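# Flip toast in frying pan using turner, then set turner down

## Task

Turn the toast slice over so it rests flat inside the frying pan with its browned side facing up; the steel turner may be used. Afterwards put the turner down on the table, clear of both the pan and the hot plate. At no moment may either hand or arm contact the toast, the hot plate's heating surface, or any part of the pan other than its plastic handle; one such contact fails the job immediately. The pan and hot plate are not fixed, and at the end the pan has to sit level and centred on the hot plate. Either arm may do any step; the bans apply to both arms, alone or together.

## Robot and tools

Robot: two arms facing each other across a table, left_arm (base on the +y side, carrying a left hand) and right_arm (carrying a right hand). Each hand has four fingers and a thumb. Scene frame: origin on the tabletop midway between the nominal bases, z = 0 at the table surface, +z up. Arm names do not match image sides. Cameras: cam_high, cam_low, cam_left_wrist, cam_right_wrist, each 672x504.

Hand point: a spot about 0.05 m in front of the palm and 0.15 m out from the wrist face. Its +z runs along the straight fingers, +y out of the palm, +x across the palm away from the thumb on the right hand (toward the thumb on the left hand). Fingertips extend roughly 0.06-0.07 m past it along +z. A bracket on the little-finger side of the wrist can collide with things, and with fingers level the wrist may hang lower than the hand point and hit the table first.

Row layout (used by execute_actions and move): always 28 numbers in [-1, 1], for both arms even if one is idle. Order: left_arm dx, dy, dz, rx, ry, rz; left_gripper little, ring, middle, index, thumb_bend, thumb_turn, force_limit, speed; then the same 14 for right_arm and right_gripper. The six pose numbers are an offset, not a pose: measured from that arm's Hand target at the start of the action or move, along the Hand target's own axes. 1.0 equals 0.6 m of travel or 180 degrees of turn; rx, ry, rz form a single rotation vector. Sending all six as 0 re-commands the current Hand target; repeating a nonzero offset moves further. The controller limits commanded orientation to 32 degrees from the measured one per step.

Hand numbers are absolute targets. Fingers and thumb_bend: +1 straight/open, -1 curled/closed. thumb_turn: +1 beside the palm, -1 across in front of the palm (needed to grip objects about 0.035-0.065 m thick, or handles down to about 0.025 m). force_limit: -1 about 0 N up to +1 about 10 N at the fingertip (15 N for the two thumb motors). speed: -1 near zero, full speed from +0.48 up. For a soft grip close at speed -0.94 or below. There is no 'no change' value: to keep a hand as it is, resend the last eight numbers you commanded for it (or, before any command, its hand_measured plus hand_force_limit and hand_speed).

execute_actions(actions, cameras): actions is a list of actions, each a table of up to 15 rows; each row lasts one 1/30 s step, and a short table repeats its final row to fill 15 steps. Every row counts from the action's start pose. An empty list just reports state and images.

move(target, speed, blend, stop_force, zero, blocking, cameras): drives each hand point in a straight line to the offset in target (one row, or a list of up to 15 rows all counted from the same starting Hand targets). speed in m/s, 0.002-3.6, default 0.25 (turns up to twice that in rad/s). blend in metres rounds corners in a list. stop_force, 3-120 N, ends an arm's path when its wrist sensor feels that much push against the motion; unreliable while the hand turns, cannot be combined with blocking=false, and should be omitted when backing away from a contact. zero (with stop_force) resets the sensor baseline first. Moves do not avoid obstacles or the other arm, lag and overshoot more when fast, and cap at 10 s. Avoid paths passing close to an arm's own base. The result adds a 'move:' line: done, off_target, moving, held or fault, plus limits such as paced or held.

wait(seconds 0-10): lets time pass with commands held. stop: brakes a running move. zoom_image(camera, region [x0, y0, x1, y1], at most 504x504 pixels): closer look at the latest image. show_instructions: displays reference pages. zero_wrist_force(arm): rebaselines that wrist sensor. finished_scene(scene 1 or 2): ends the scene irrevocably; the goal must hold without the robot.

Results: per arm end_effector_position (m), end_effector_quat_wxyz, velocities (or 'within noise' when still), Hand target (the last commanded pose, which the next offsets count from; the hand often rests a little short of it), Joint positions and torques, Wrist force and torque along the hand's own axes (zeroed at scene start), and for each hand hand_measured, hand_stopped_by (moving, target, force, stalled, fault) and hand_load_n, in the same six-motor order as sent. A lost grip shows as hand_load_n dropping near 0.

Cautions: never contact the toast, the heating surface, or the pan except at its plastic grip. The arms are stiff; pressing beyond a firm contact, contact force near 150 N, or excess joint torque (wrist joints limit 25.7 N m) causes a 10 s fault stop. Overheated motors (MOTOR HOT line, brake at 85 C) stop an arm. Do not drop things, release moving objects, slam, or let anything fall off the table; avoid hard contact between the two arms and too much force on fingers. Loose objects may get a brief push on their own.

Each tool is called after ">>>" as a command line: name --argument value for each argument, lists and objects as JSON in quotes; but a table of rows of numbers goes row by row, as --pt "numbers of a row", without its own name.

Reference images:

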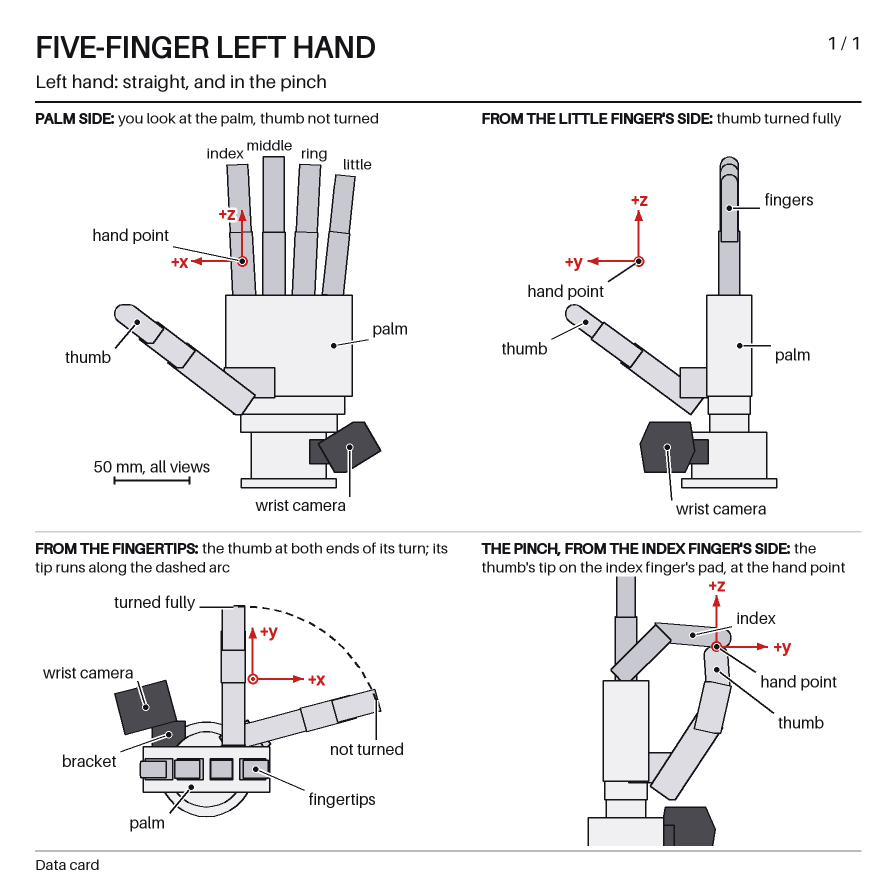

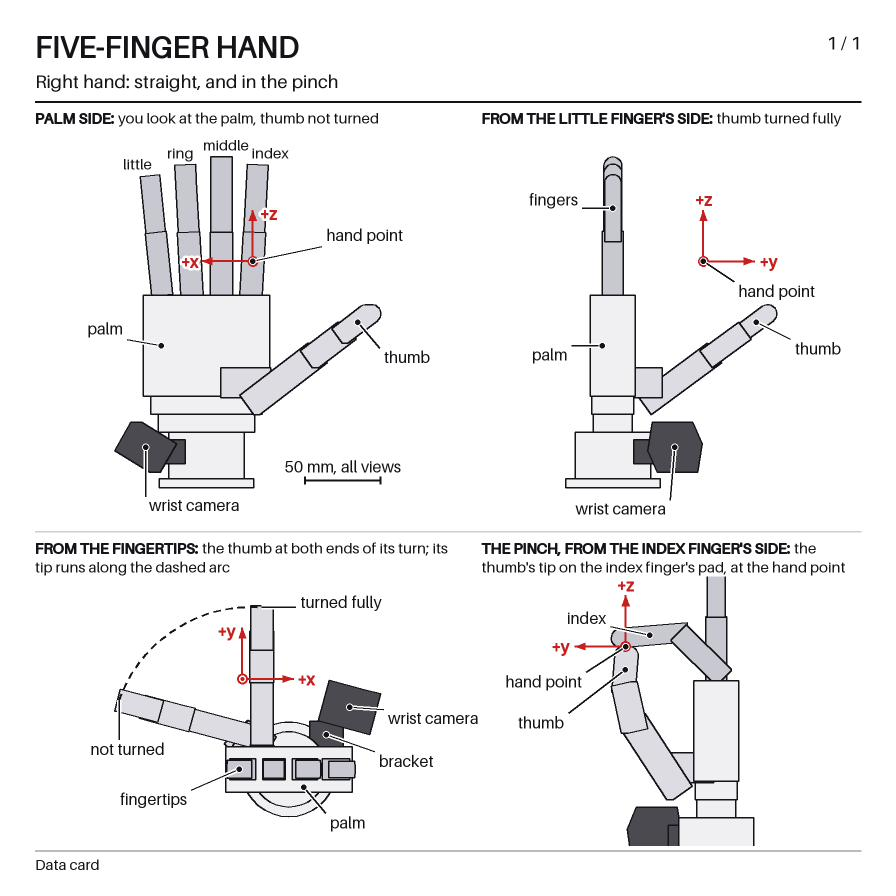

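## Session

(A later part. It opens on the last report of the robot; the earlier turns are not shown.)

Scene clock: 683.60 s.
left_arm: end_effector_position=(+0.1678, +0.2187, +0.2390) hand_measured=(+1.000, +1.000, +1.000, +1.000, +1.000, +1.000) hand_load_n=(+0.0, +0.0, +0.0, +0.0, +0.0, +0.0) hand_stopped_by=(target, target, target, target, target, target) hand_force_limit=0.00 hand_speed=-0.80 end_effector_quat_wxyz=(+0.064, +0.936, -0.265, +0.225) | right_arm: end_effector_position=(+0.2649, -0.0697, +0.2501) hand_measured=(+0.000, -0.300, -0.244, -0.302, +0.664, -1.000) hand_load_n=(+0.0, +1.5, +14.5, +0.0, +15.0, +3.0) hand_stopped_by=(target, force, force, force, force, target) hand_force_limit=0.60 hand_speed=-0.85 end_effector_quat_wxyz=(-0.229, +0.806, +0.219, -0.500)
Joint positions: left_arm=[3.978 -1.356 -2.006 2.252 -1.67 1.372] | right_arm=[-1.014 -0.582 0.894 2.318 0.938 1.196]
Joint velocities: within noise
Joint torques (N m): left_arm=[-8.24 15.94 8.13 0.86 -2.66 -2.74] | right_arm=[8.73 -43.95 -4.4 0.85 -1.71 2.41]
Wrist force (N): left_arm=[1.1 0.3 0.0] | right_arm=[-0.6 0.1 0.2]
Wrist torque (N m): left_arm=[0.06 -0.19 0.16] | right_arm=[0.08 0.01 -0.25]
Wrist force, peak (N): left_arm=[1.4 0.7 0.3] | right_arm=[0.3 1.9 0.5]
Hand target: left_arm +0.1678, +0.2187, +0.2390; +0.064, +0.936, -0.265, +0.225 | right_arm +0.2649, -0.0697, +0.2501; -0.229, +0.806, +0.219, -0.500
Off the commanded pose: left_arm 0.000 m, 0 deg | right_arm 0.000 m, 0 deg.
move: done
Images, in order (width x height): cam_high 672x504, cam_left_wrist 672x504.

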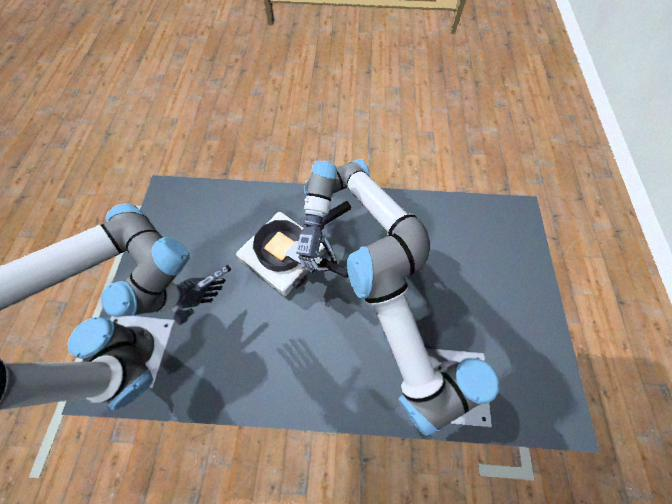

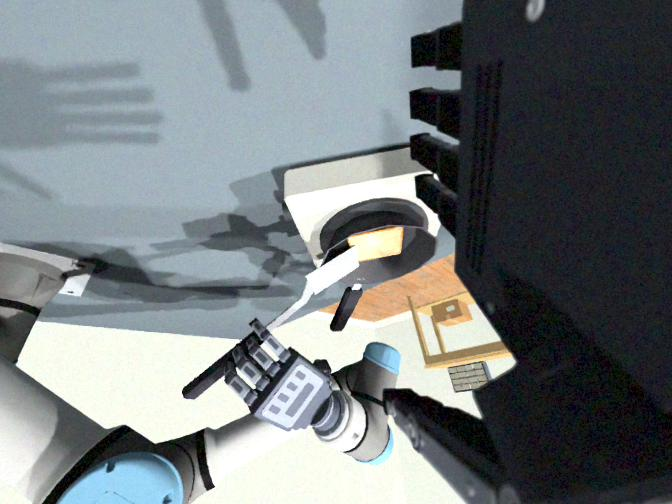

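>>> move --target '[0,0,0,0,0,0,1,1,1,1,1,1,0,-0.8,-0.0589,-0.0488,-0.0329,0,0,0,0,-0.7,-0.7,-0.7,0.2,-1,0.6,-0.85]' --speed 0.15 --cameras '["cam_high","cam_left_wrist"]'

>>> zoom_image --camera "cam_left_wrist" --region '[180, 60, 480, 340]'

>>> zoom_image --camera "cam_high" --region '[160, 150, 370, 310]'

Scene clock: 695.90 s.
left_arm: end_effector_position=(+0.1678, +0.2187, +0.2390) hand_measured=(+1.000, +1.000, +1.000, +1.000, +1.000, +1.000) hand_load_n=(+0.0, +0.0, +0.0, +0.0, +0.0, +0.0) hand_stopped_by=(target, target, target, target, target, target) hand_force_limit=0.00 hand_speed=-0.80 end_effector_quat_wxyz=(+0.064, +0.936, -0.265, +0.225) | right_arm: end_effector_position=(+0.2649, -0.0699, +0.2999) hand_measured=(+0.000, -0.302, -0.244, -0.302, +0.664, -1.000) hand_load_n=(+0.5, +0.0, +14.5, -1.0, +15.0, +3.5) hand_stopped_by=(target, force, force, force, force, target) hand_force_limit=0.60 hand_speed=-0.85 end_effector_quat_wxyz=(-0.229, +0.806, +0.219, -0.500)
Joint positions: left_arm=[3.978 -1.356 -2.006 2.252 -1.67 1.372] | right_arm=[-1.014 -0.622 0.84 2.412 0.939 1.196]
Joint velocities: within noise
Joint torques (N m): left_arm=[-7.67 16.58 7.93 0.84 -2.69 -2.73] | right_arm=[-5.22 -71.61 -32.93 4.32 1.42 -2.04]
Wrist force (N): left_arm=[0.8 0.6 0.0] | right_arm=[0.4 1.6 0.5]
Wrist torque (N m): left_arm=[0.11 -0.14 0.14] | right_arm=[0.13 -0.04 0.03]
Wrist force, peak (N): left_arm=[1.3 0.6 0.4] | right_arm=[0.4 1.6 0.5]
Hand target: left_arm +0.1678, +0.2187, +0.2390; +0.064, +0.936, -0.265, +0.225 | right_arm +0.2649, -0.0699, +0.3000; -0.229, +0.806, +0.219, -0.500
Off the commanded pose: left_arm 0.000 m, 0 deg | right_arm 0.000 m, 0 deg.
move: done
Images, in order (width x height): cam_high 672x504, cam_left_wrist 672x504.

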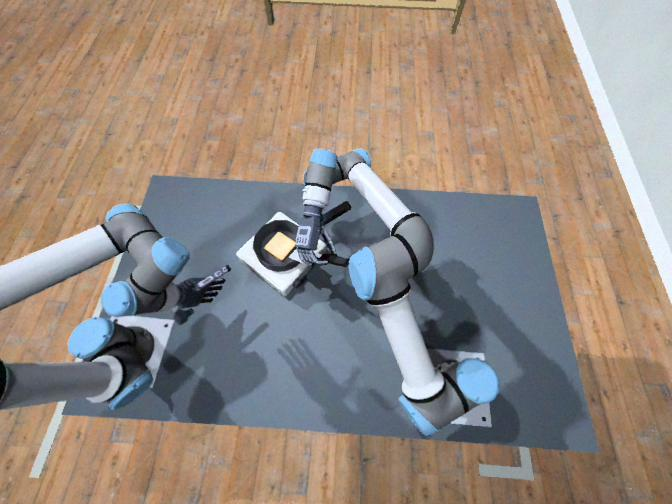

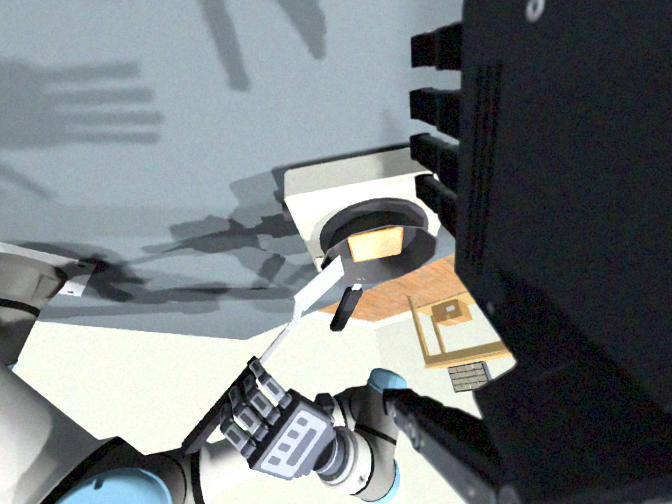

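Scaled by 1.680.

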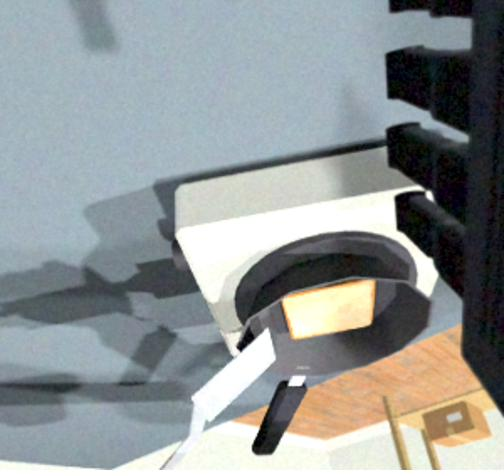

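Scaled by 2.400.

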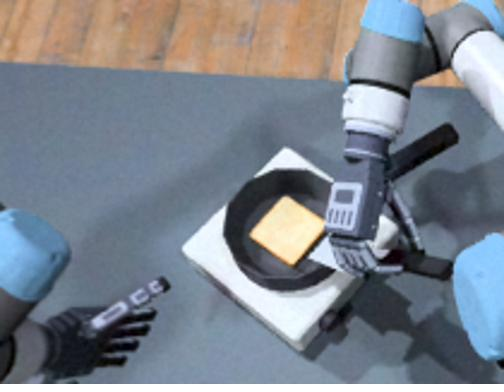

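>>> wait --seconds 0.1 --cameras '["cam_low","cam_high","cam_left_wrist"]'

>>> zoom_image --camera "cam_low" --region '[260, 60, 480, 260]'

>>> zoom_image --camera "cam_high" --region '[220, 180, 370, 310]'

Scene clock: 703.83 s.
left_arm: end_effector_position=(+0.1678, +0.2187, +0.2390) hand_measured=(+1.000, +1.000, +1.000, +1.000, +1.000, +1.000) hand_load_n=(+0.0, +0.0, +0.0, +0.0, +0.0, +0.0) hand_stopped_by=(target, target, target, target, target, target) hand_force_limit=0.00 hand_speed=-0.80 end_effector_quat_wxyz=(+0.064, +0.936, -0.265, +0.225) | right_arm: end_effector_position=(+0.2649, -0.0699, +0.3000) hand_measured=(+0.000, -0.302, -0.244, -0.302, +0.664, -1.000) hand_load_n=(+0.0, +0.0, +14.5, -1.0, +15.0, +3.5) hand_stopped_by=(target, force, force, force, force, target) hand_force_limit=0.60 hand_speed=-0.85 end_effector_quat_wxyz=(-0.229, +0.806, +0.219, -0.500)
Joint positions: left_arm=[3.978 -1.356 -2.006 2.252 -1.67 1.372] | right_arm=[-1.014 -0.622 0.84 2.413 0.939 1.196]
Joint velocities: within noise
Joint torques (N m): left_arm=[-8.2 16.07 6.78 0.85 -2.59 -2.54] | right_arm=[8.53 -71.65 -30.03 3.91 1.15 -2.64]
Wrist force (N): left_arm=[1.3 0.4 -0.1] | right_arm=[0.5 1.6 0.3]
Wrist torque (N m): left_arm=[0.08 -0.23 0.17] | right_arm=[0.15 -0.05 0.04]
Wrist force, peak (N): left_arm=[1.4 0.6 0.0] | right_arm=[0.6 1.8 0.2]
Hand target: left_arm +0.1678, +0.2187, +0.2390; +0.064, +0.936, -0.265, +0.225 | right_arm +0.2649, -0.0699, +0.3000; -0.229, +0.806, +0.219, -0.500
Off the commanded pose: left_arm 0.000 m, 0 deg | right_arm 0.000 m, 0 deg.
wait: 0.10 s; at rest from the start
Images, in order (width x height): cam_high 672x504, cam_low 672x504, cam_left_wrist 672x504.

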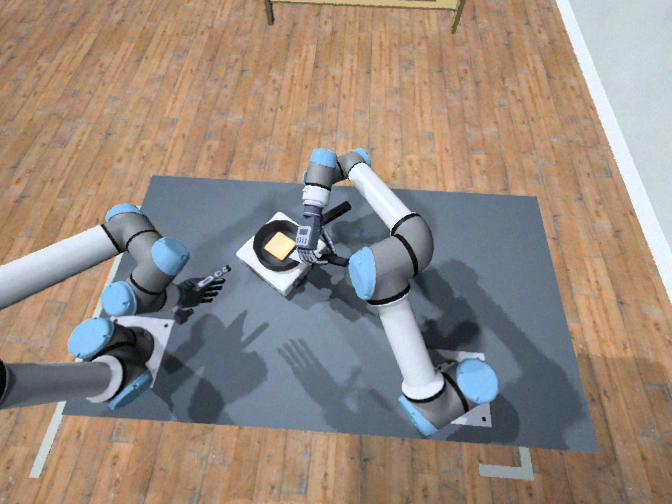

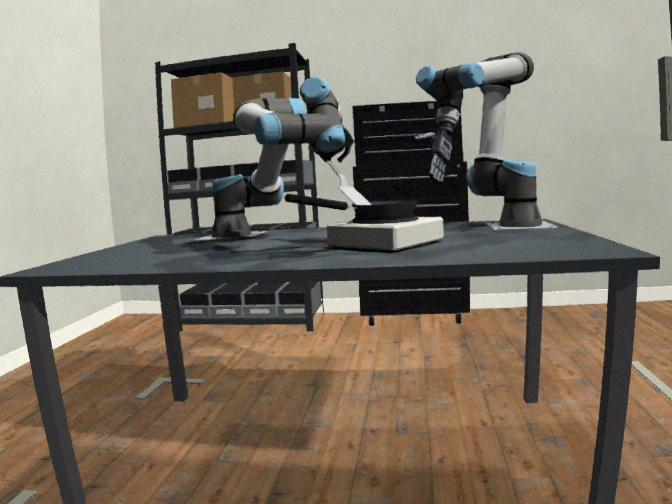

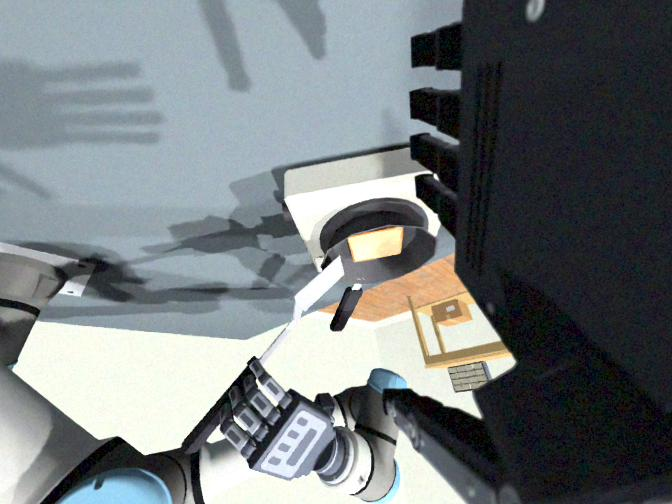

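Scaled by 2.291.

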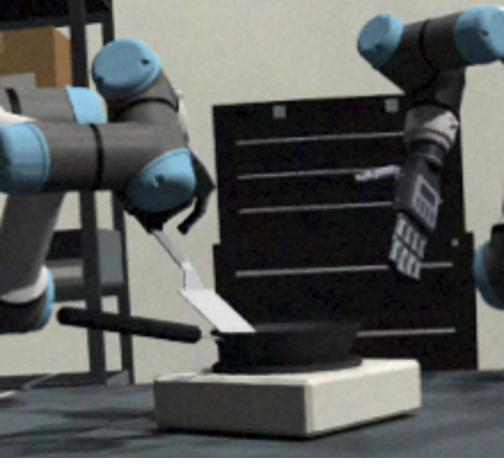

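Scaled by 3.360.

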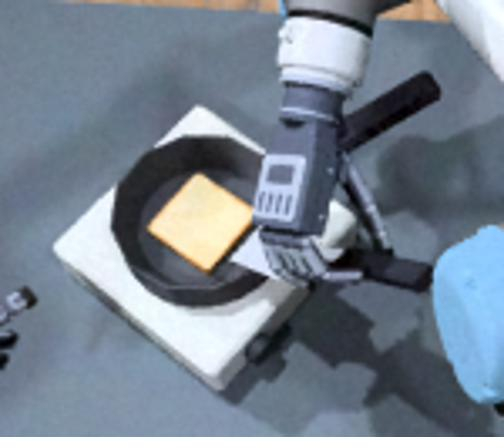

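>>> move --target '[0,0,0,0,0,0,1,1,1,1,1,1,0,-0.8,0.0319,-0.031,-0.0109,0,-0.0311,0.0461,0,-0.7,-0.7,-0.7,0.2,-1,0.6,-0.85]' --speed 0.15 --cameras '["cam_high","cam_left_wrist","cam_low"]'

>>> zoom_image --camera "cam_left_wrist" --region '[260, 170, 460, 340]'

>>> zoom_image --camera "cam_low" --region '[300, 120, 460, 260]'

>>> zoom_image --camera "cam_high" --region '[220, 180, 370, 310]'

Scene clock: 719.53 s.
left_arm: end_effector_position=(+0.1678, +0.2187, +0.2390) hand_measured=(+1.000, +1.000, +1.000, +1.000, +1.000, +1.000) hand_load_n=(+0.0, +0.0, +0.0, +0.0, +0.0, +0.0) hand_stopped_by=(target, target, target, target, target, target) hand_force_limit=0.00 hand_speed=-0.80 end_effector_quat_wxyz=(+0.064, +0.936, -0.265, +0.225) | right_arm: end_effector_position=(+0.2762, -0.0448, +0.3000) hand_measured=(+0.000, -0.302, -0.244, -0.302, +0.664, -1.000) hand_load_n=(+0.0, +0.0, +14.0, +0.0, +15.0, +2.0) hand_stopped_by=(target, force, force, force, force, target) hand_force_limit=0.60 hand_speed=-0.85 end_effector_quat_wxyz=(-0.181, +0.794, +0.171, -0.554)
Joint positions: left_arm=[3.978 -1.356 -2.006 2.252 -1.67 1.372] | right_arm=[-0.982 -0.487 0.664 2.557 0.941 1.291]
Joint velocities: within noise
Joint torques (N m): left_arm=[-7.9 16.54 8.25 0.71 -2.77 -2.64] | right_arm=[10.45 -47.59 -32.97 4.01 1.66 2.59]
Wrist force (N): left_arm=[1.0 0.3 -0.1] | right_arm=[0.4 0.8 0.2]
Wrist torque (N m): left_arm=[0.07 -0.18 0.16] | right_arm=[0.12 -0.03 -0.13]
Wrist force, peak (N): left_arm=[1.3 0.8 0.1] | right_arm=[0.0 1.9 0.3]
Hand target: left_arm +0.1678, +0.2187, +0.2390; +0.064, +0.936, -0.265, +0.225 | right_arm +0.2762, -0.0448, +0.3000; -0.181, +0.794, +0.171, -0.554
Off the commanded pose: left_arm 0.000 m, 0 deg | right_arm 0.000 m, 0 deg.
move: done
Images, in order (width x height): cam_high 672x504, cam_low 672x504, cam_left_wrist 672x504.

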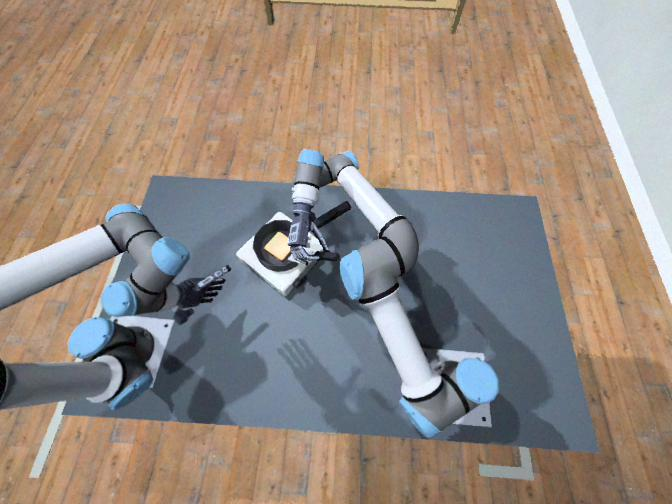

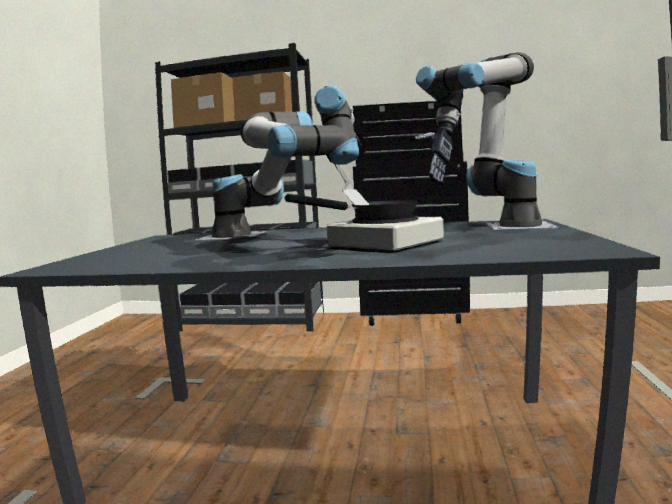

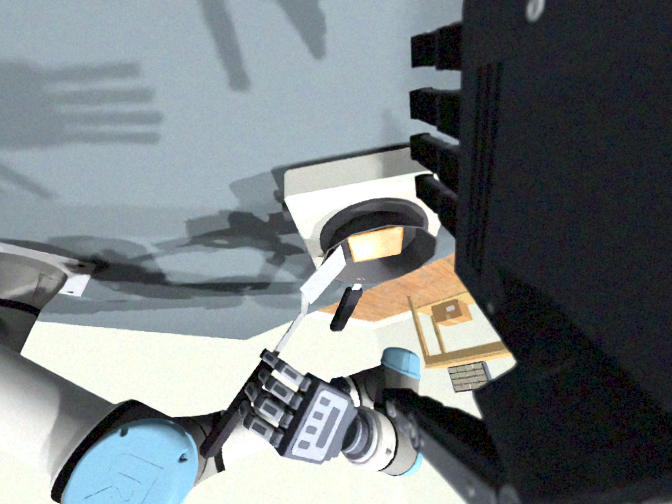

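Scaled by 2.520.

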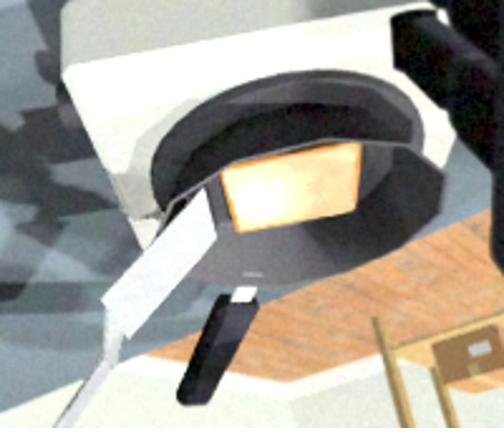

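Scaled by 3.150.

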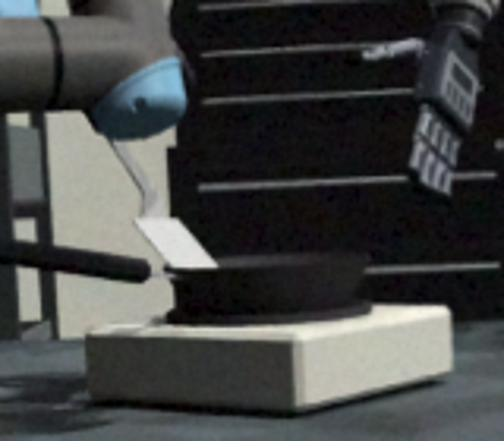

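Scaled by 3.360.

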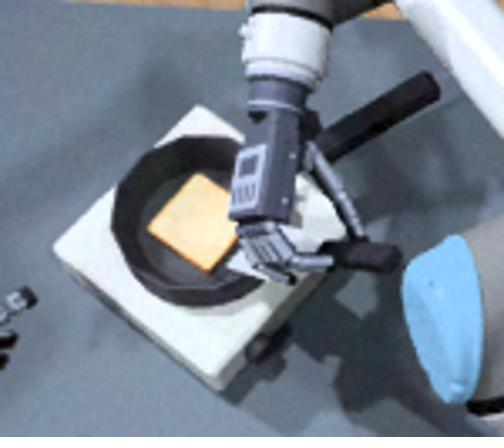

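>>> move --target '[0,0,0,0,0,0,1,1,1,1,1,1,0,-0.8,0.0341,0.0198,0.0134,0,0,0,0,-0.7,-0.7,-0.7,0.2,-1,0.6,-0.85]' --speed 0.06 --cameras '["cam_high","cam_left_wrist","cam_low"]'

>>> zoom_image --camera "cam_left_wrist" --region '[290, 190, 430, 300]'

>>> zoom_image --camera "cam_low" --region '[320, 160, 420, 230]'

>>> zoom_image --camera "cam_high" --region '[240, 200, 340, 290]'

Scene clock: 724.43 s.
left_arm: end_effector_position=(+0.1678, +0.2187, +0.2390) hand_measured=(+1.000, +1.000, +1.000, +1.000, +1.000, +1.000) hand_load_n=(+0.0, +0.0, +0.0, +0.0, +0.0, +0.0) hand_stopped_by=(target, target, target, target, target, target) hand_force_limit=0.00 hand_speed=-0.80 end_effector_quat_wxyz=(+0.064, +0.936, -0.265, +0.225) | right_arm: end_effector_position=(+0.2762, -0.0448, +0.2751) hand_measured=(+0.000, -0.300, -0.244, -0.302, +0.664, -1.000) hand_load_n=(+0.0, +1.0, +13.5, +0.0, +15.0, +2.0) hand_stopped_by=(target, force, force, force, force, target) hand_force_limit=0.60 hand_speed=-0.85 end_effector_quat_wxyz=(-0.181, +0.794, +0.171, -0.554)
Joint positions: left_arm=[3.978 -1.356 -2.006 2.252 -1.67 1.372] | right_arm=[-0.982 -0.468 0.692 2.511 0.941 1.291]
Joint velocities: within noise
Joint torques (N m): left_arm=[-6.6 15.6 7.58 0.61 -2.63 -2.45] | right_arm=[5.25 -47.47 -3.87 0.62 -0.69 2.47]
Wrist force (N): left_arm=[1.1 0.6 0.1] | right_arm=[-0.6 -0.2 0.1]
Wrist torque (N m): left_arm=[0.11 -0.18 0.15] | right_arm=[0.07 0.06 -0.28]
Wrist force, peak (N): left_arm=[1.1 1.1 0.1] | right_arm=[0.3 1.0 0.3]
Hand target: left_arm +0.1678, +0.2187, +0.2390; +0.064, +0.936, -0.265, +0.225 | right_arm +0.2762, -0.0448, +0.2750; -0.181, +0.794, +0.171, -0.554
Off the commanded pose: left_arm 0.000 m, 0 deg | right_arm 0.000 m, 0 deg.
move: done
Images, in order (width x height): cam_high 672x504, cam_low 672x504, cam_left_wrist 672x504.

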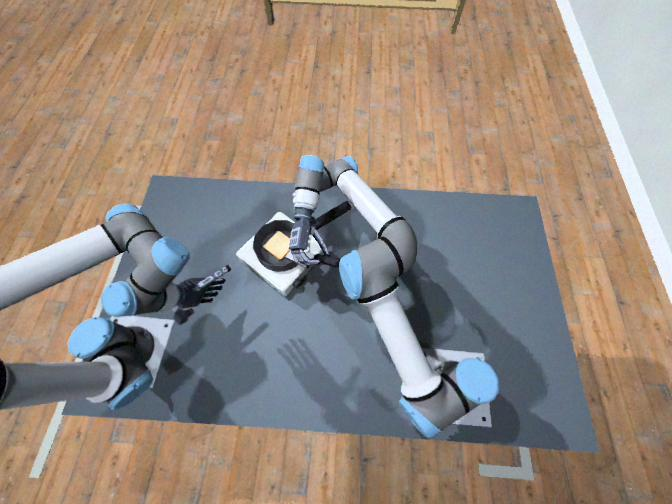

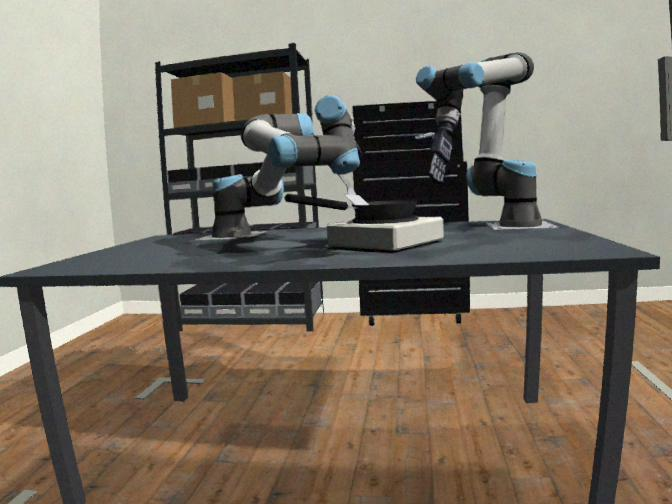

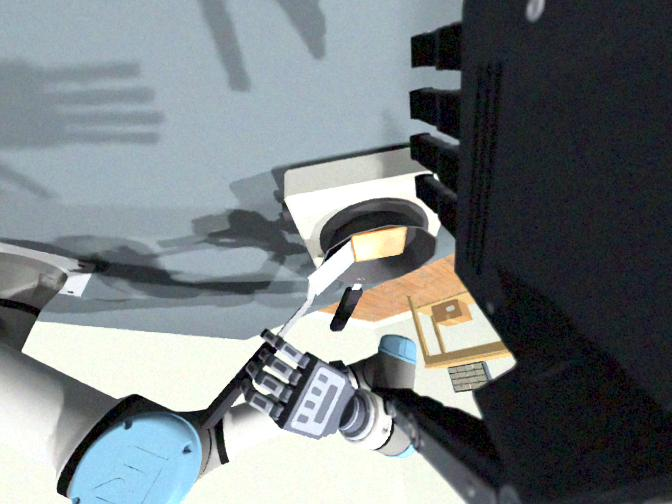

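Scaled by 3.600.

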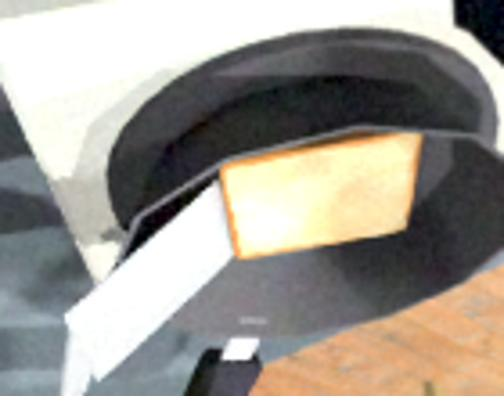

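Scaled by 5.040.

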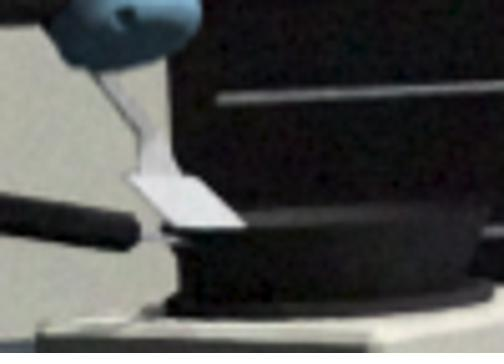

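Scaled by 5.040.

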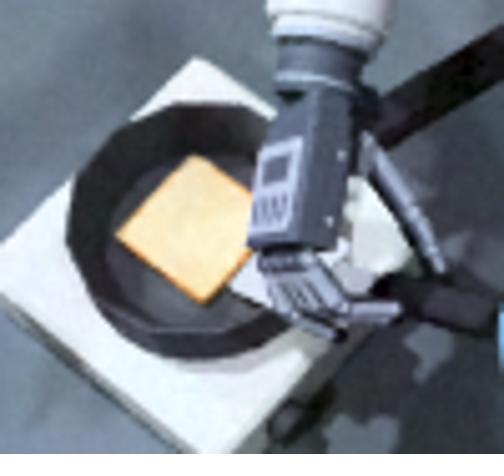

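>>> move --target '[0,0,0,0,0,0,1,1,1,1,1,1,0,-0.8,0.0137,-0.009,-0.006,0,0,0,0,-0.7,-0.7,-0.7,0.2,-1,0.6,-0.85]' --speed 0.05 --cameras '["cam_left_wrist","cam_low"]'

>>> zoom_image --camera "cam_left_wrist" --region '[290, 190, 430, 300]'

>>> zoom_image --camera "cam_low" --region '[320, 160, 420, 230]'

Scene clock: 740.70 s.
left_arm: end_effector_position=(+0.1678, +0.2187, +0.2390) hand_measured=(+1.000, +1.000, +1.000, +1.000, +1.000, +1.000) hand_load_n=(+0.5, +0.0, +0.0, +0.0, +0.0, +0.0) hand_stopped_by=(target, target, target, target, target, target) hand_force_limit=0.00 hand_speed=-0.80 end_effector_quat_wxyz=(+0.064, +0.936, -0.265, +0.225) | right_arm: end_effector_position=(+0.2819, -0.0365, +0.2720) hand_measured=(+0.000, -0.302, -0.244, -0.302, +0.664, -1.000) hand_load_n=(+0.0, +0.5, +11.5, +0.0, +16.0, +3.0) hand_stopped_by=(target, force, force, force, force, target) hand_force_limit=0.60 hand_speed=-0.85 end_effector_quat_wxyz=(-0.181, +0.794, +0.171, -0.554)
Joint positions: left_arm=[3.978 -1.356 -2.006 2.252 -1.67 1.372] | right_arm=[-0.977 -0.427 0.619 2.542 0.936 1.294]
Joint velocities: within noise
Joint torques (N m): left_arm=[-7.43 15.59 7.92 0.57 -2.63 -2.61] | right_arm=[10.56 -47.37 -32.5 3.47 -2 2.32]
Wrist force (N): left_arm=[0.9 0.6 0.1] | right_arm=[-2.0 1.4 0.0]
Wrist torque (N m): left_arm=[0.10 -0.17 0.14] | right_arm=[0.20 0.05 -0.12]
Wrist force, peak (N): left_arm=[1.1 1.0 -0.1] | right_arm=[-2.1 1.3 -0.2]
Hand target: left_arm +0.1678, +0.2187, +0.2390; +0.064, +0.936, -0.265, +0.225 | right_arm +0.2819, -0.0365, +0.2720; -0.181, +0.794, +0.171, -0.554
Off the commanded pose: left_arm 0.000 m, 0 deg | right_arm 0.000 m, 0 deg.
move: done
Images, in order (width x height): cam_low 672x504, cam_left_wrist 672x504.

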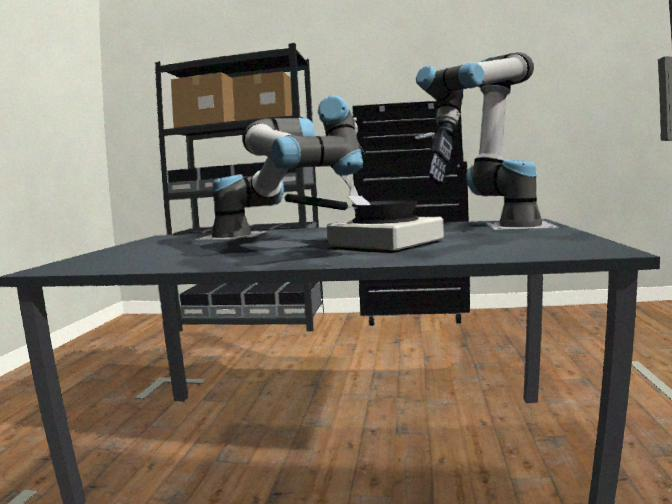

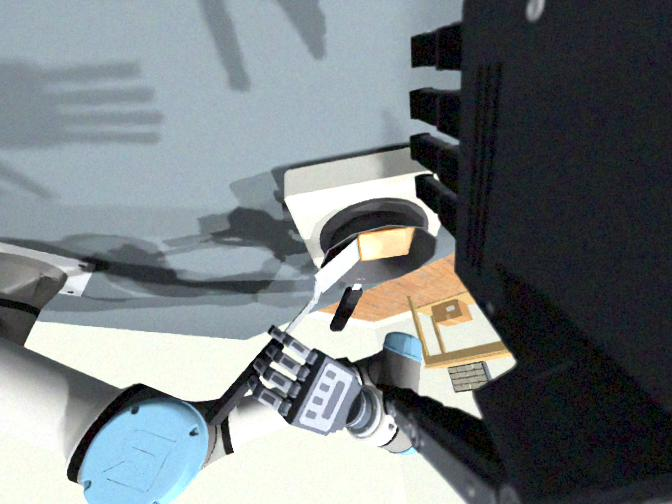

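Scaled by 3.600.

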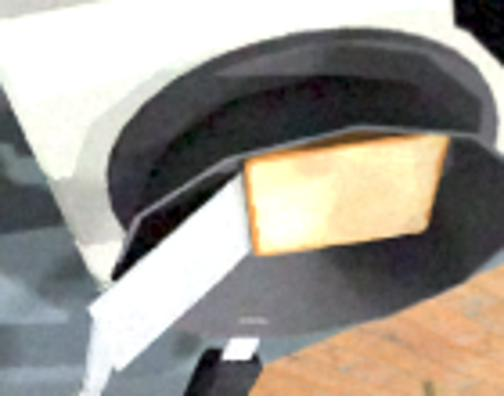

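Scaled by 5.040.

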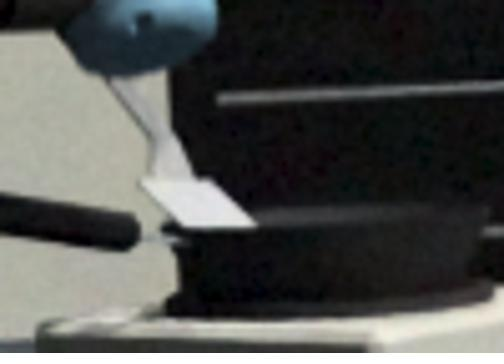

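>>> move --target '[0,0,0,0,0,0,1,1,1,1,1,1,0,-0.8,0.025,0.0235,0.0158,0,0.0248,-0.0368,0,-0.7,-0.7,-0.7,0.2,-1,0.6,-0.85]' --speed 0.05 --cameras '["cam_left_wrist","cam_low"]'

>>> zoom_image --camera "cam_left_wrist" --region '[290, 190, 430, 300]'

>>> zoom_image --camera "cam_low" --region '[320, 160, 420, 230]'

Scene clock: 750.70 s.
left_arm: end_effector_position=(+0.1678, +0.2187, +0.2390) hand_measured=(+1.000, +1.000, +1.000, +1.000, +1.000, +1.000) hand_load_n=(+0.0, +0.0, +0.0, +0.0, +0.0, +0.0) hand_stopped_by=(target, target, target, target, target, target) hand_force_limit=0.00 hand_speed=-0.80 end_effector_quat_wxyz=(+0.064, +0.936, -0.265, +0.225) | right_arm: end_effector_position=(+0.2789, -0.0408, +0.2500) hand_measured=(+0.000, -0.300, -0.244, -0.302, +0.664, -1.000) hand_load_n=(+0.0, +1.5, +11.0, +0.0, +16.0, +3.0) hand_stopped_by=(target, force, force, force, force, target) hand_force_limit=0.60 hand_speed=-0.85 end_effector_quat_wxyz=(-0.219, +0.804, +0.210, -0.512)
Joint positions: left_arm=[3.978 -1.356 -2.006 2.252 -1.67 1.372] | right_arm=[-0.987 -0.471 0.692 2.422 0.922 1.228]
Joint velocities: within noise
Joint torques (N m): left_arm=[-7.69 15.35 9.41 0.38 -2.55 -2.69] | right_arm=[-12.83 -73.47 -3.49 0.7 -1.92 -2.72]
Wrist force (N): left_arm=[0.9 0.5 0.0] | right_arm=[-0.8 1.3 0.2]
Wrist torque (N m): left_arm=[0.10 -0.17 0.15] | right_arm=[0.17 -0.01 -0.06]
Wrist force, peak (N): left_arm=[1.4 0.7 0.0] | right_arm=[-2.6 1.3 0.1]
Hand target: left_arm +0.1678, +0.2187, +0.2390; +0.064, +0.936, -0.265, +0.225 | right_arm +0.2789, -0.0408, +0.2500; -0.219, +0.804, +0.210, -0.512
Off the commanded pose: left_arm 0.000 m, 0 deg | right_arm 0.000 m, 0 deg.
move: done
Images, in order (width x height): cam_low 672x504, cam_left_wrist 672x504.

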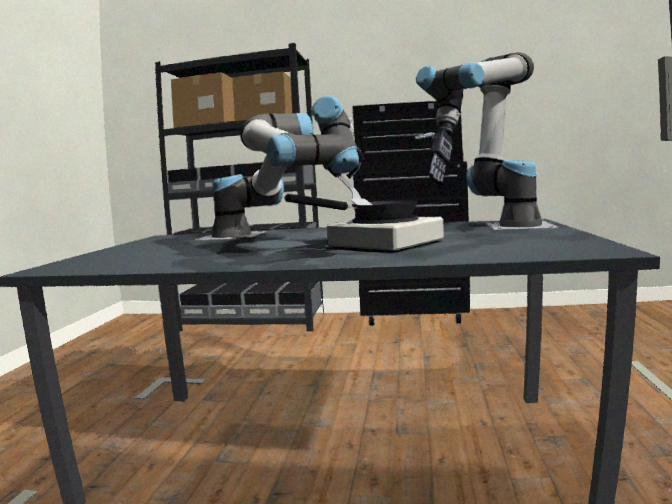

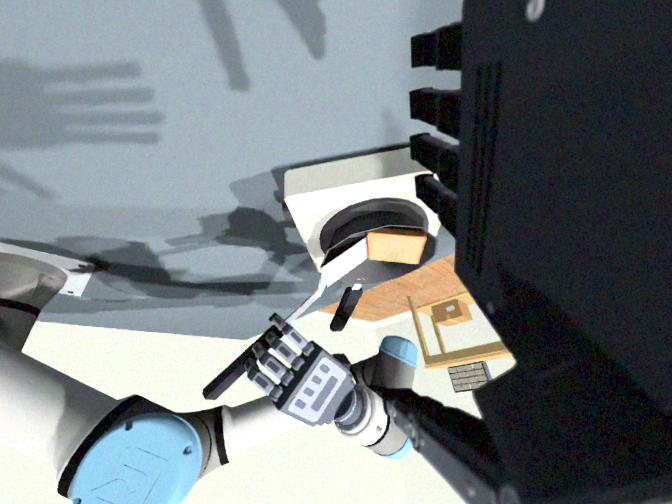

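Scaled by 3.600.

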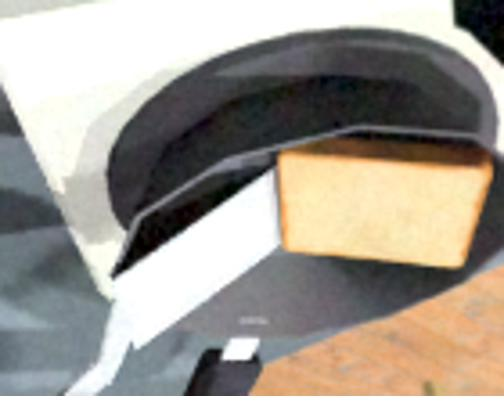

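Scaled by 5.040.

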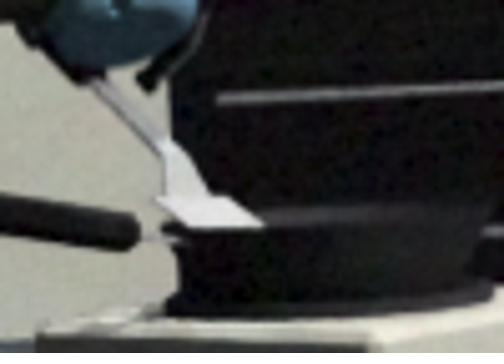

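>>> move --target '[0,0,0,0,0,0,1,1,1,1,1,1,0,-0.8,0.0215,0.01,0.0067,0,0.0124,-0.0184,0,-0.7,-0.7,-0.7,0.2,-1,0.6,-0.85]' --speed 0.05 --cameras '["cam_left_wrist","cam_low"]'

>>> zoom_image --camera "cam_left_wrist" --region '[290, 190, 450, 300]'

>>> zoom_image --camera "cam_low" --region '[320, 160, 420, 230]'

Scene clock: 763.63 s.
left_arm: end_effector_position=(+0.1678, +0.2187, +0.2390) hand_measured=(+1.000, +1.000, +1.000, +1.000, +1.000, +1.000) hand_load_n=(+0.0, +0.0, +0.0, +0.0, +0.0, +0.0) hand_stopped_by=(target, target, target, target, target, target) hand_force_limit=0.00 hand_speed=-0.80 end_effector_quat_wxyz=(+0.064, +0.936, -0.265, +0.225) | right_arm: end_effector_position=(+0.2809, -0.0379, +0.2356) hand_measured=(+0.000, -0.300, -0.244, -0.302, +0.664, -1.000) hand_load_n=(+0.0, +1.0, +11.0, +0.0, +16.0, +3.0) hand_stopped_by=(target, force, force, force, force, target) hand_force_limit=0.60 hand_speed=-0.85 end_effector_quat_wxyz=(-0.238, +0.807, +0.229, -0.489)
Joint positions: left_arm=[3.978 -1.356 -2.006 2.252 -1.67 1.372] | right_arm=[-0.989 -0.471 0.696 2.374 0.91 1.197]
Joint velocities: within noise
Joint torques (N m): left_arm=[-7.27 15.16 9.55 0.2 -2.44 -2.51] | right_arm=[-12.52 -75.27 -4.26 0.81 -2.21 -2.73]
Wrist force (N): left_arm=[1.0 0.5 0.2] | right_arm=[-1.1 1.3 -0.1]
Wrist torque (N m): left_arm=[0.09 -0.17 0.15] | right_arm=[0.20 0.07 -0.10]
Wrist force, peak (N): left_arm=[1.4 0.7 0.3] | right_arm=[-1.1 1.4 0.1]
Hand target: left_arm +0.1678, +0.2187, +0.2390; +0.064, +0.936, -0.265, +0.225 | right_arm +0.2809, -0.0379, +0.2356; -0.238, +0.807, +0.229, -0.489
Off the commanded pose: left_arm 0.000 m, 0 deg | right_arm 0.000 m, 0 deg.
move: done
Images, in order (width x height): cam_low 672x504, cam_left_wrist 672x504.

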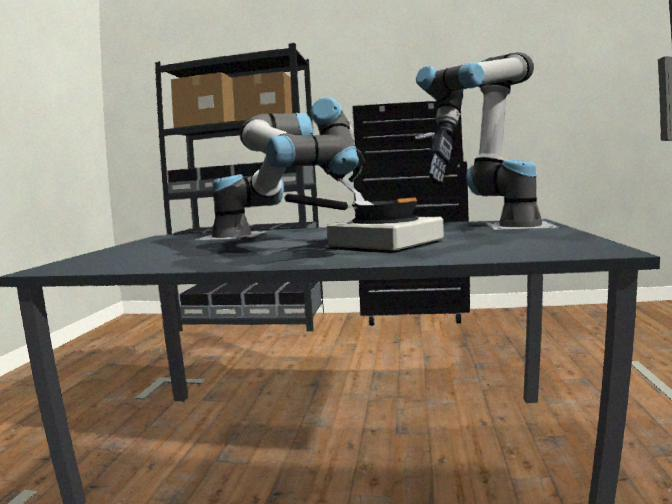

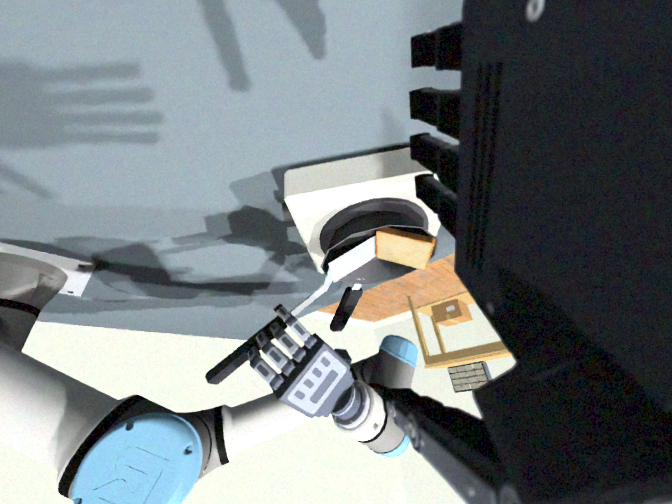

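Scaled by 3.150.

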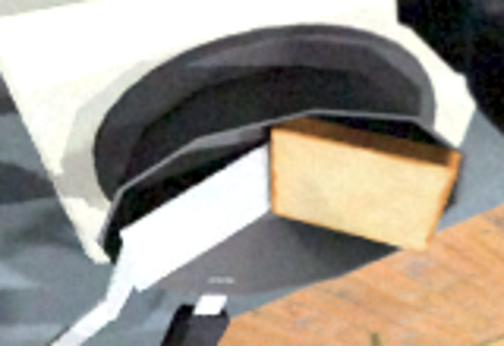

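Scaled by 5.040.

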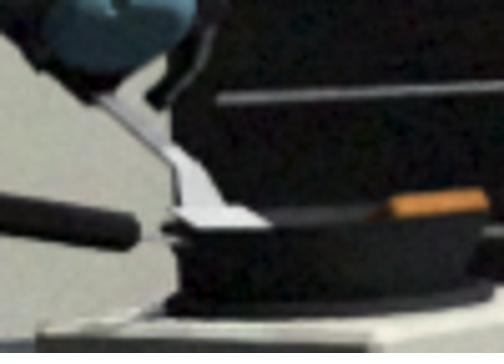

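>>> move --target '[0,0,0,0,0,0,1,1,1,1,1,1,0,-0.8,-0.024,0.018,0.0125,0,0,0,0,-0.7,-0.7,-0.7,0.2,-1,0.6,-0.85]' --speed 0.05 --cameras '["cam_left_wrist","cam_low"]'

>>> zoom_image --camera "cam_left_wrist" --region '[290, 190, 450, 300]'

>>> zoom_image --camera "cam_low" --region '[320, 160, 420, 230]'

Scene clock: 782.10 s.
left_arm: end_effector_position=(+0.1678, +0.2187, +0.2390) hand_measured=(+1.000, +1.000, +1.000, +1.000, +1.000, +1.000) hand_load_n=(+0.0, +0.0, +0.0, +0.0, +0.0, +0.0) hand_stopped_by=(target, target, target, target, target, target) hand_force_limit=0.00 hand_speed=-0.80 end_effector_quat_wxyz=(+0.064, +0.936, -0.265, +0.225) | right_arm: end_effector_position=(+0.2696, -0.0538, +0.2358) hand_measured=(+0.000, -0.302, -0.244, -0.302, +0.664, -1.000) hand_load_n=(+0.0, +0.5, +11.5, +0.0, +15.5, +3.0) hand_stopped_by=(target, force, force, force, force, target) hand_force_limit=0.60 hand_speed=-0.85 end_effector_quat_wxyz=(-0.238, +0.807, +0.229, -0.489)
Joint positions: left_arm=[3.978 -1.356 -2.006 2.252 -1.67 1.372] | right_arm=[-1 -0.536 0.826 2.314 0.919 1.19]
Joint velocities: within noise
Joint torques (N m): left_arm=[-8.25 15.25 8.35 0.26 -2.62 -2.74] | right_arm=[-12.69 -73.58 -4.57 0.84 1.63 -2.56]
Wrist force (N): left_arm=[1.1 0.9 -0.1] | right_arm=[0.4 0.5 -0.2]
Wrist torque (N m): left_arm=[0.15 -0.18 0.15] | right_arm=[0.13 0.07 -0.12]
Wrist force, peak (N): left_arm=[1.4 0.8 0.2] | right_arm=[-1.2 1.3 0.0]
Hand target: left_arm +0.1678, +0.2187, +0.2390; +0.064, +0.936, -0.265, +0.225 | right_arm +0.2696, -0.0539, +0.2358; -0.238, +0.807, +0.229, -0.489
Off the commanded pose: left_arm 0.000 m, 0 deg | right_arm 0.000 m, 0 deg.
move: done
Images, in order (width x height): cam_low 672x504, cam_left_wrist 672x504.

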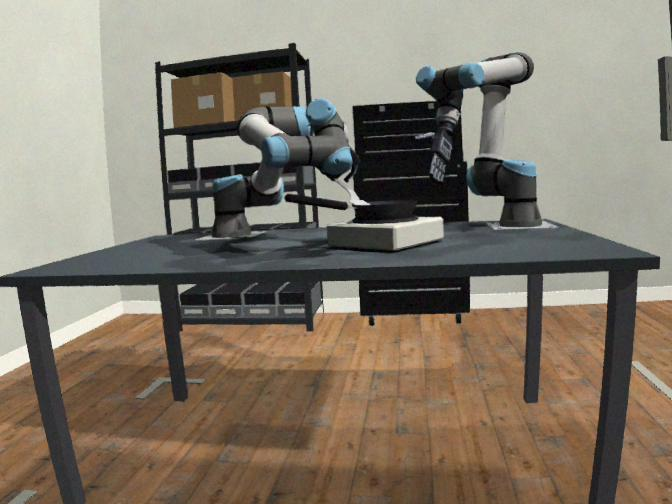

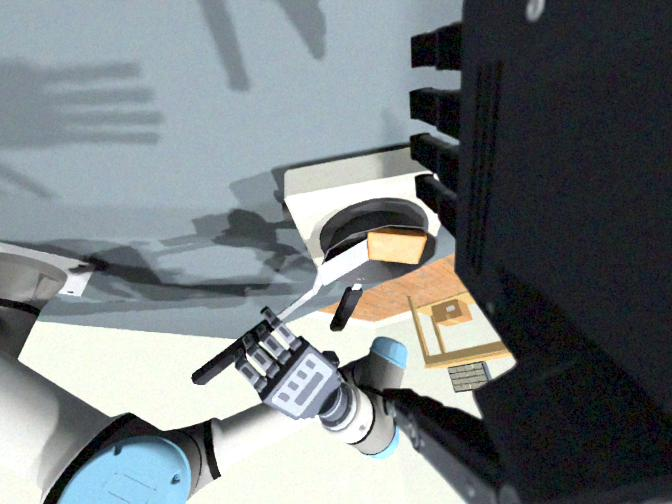

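Scaled by 3.150.

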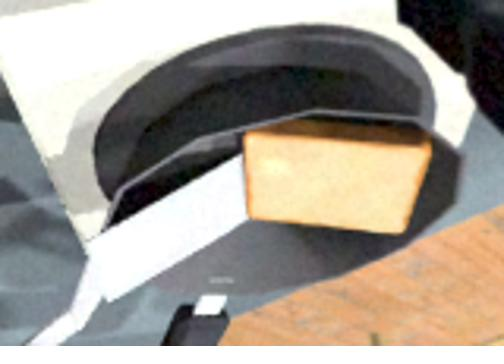

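Scaled by 5.040.

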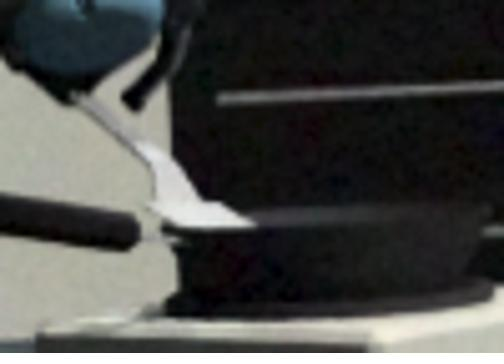

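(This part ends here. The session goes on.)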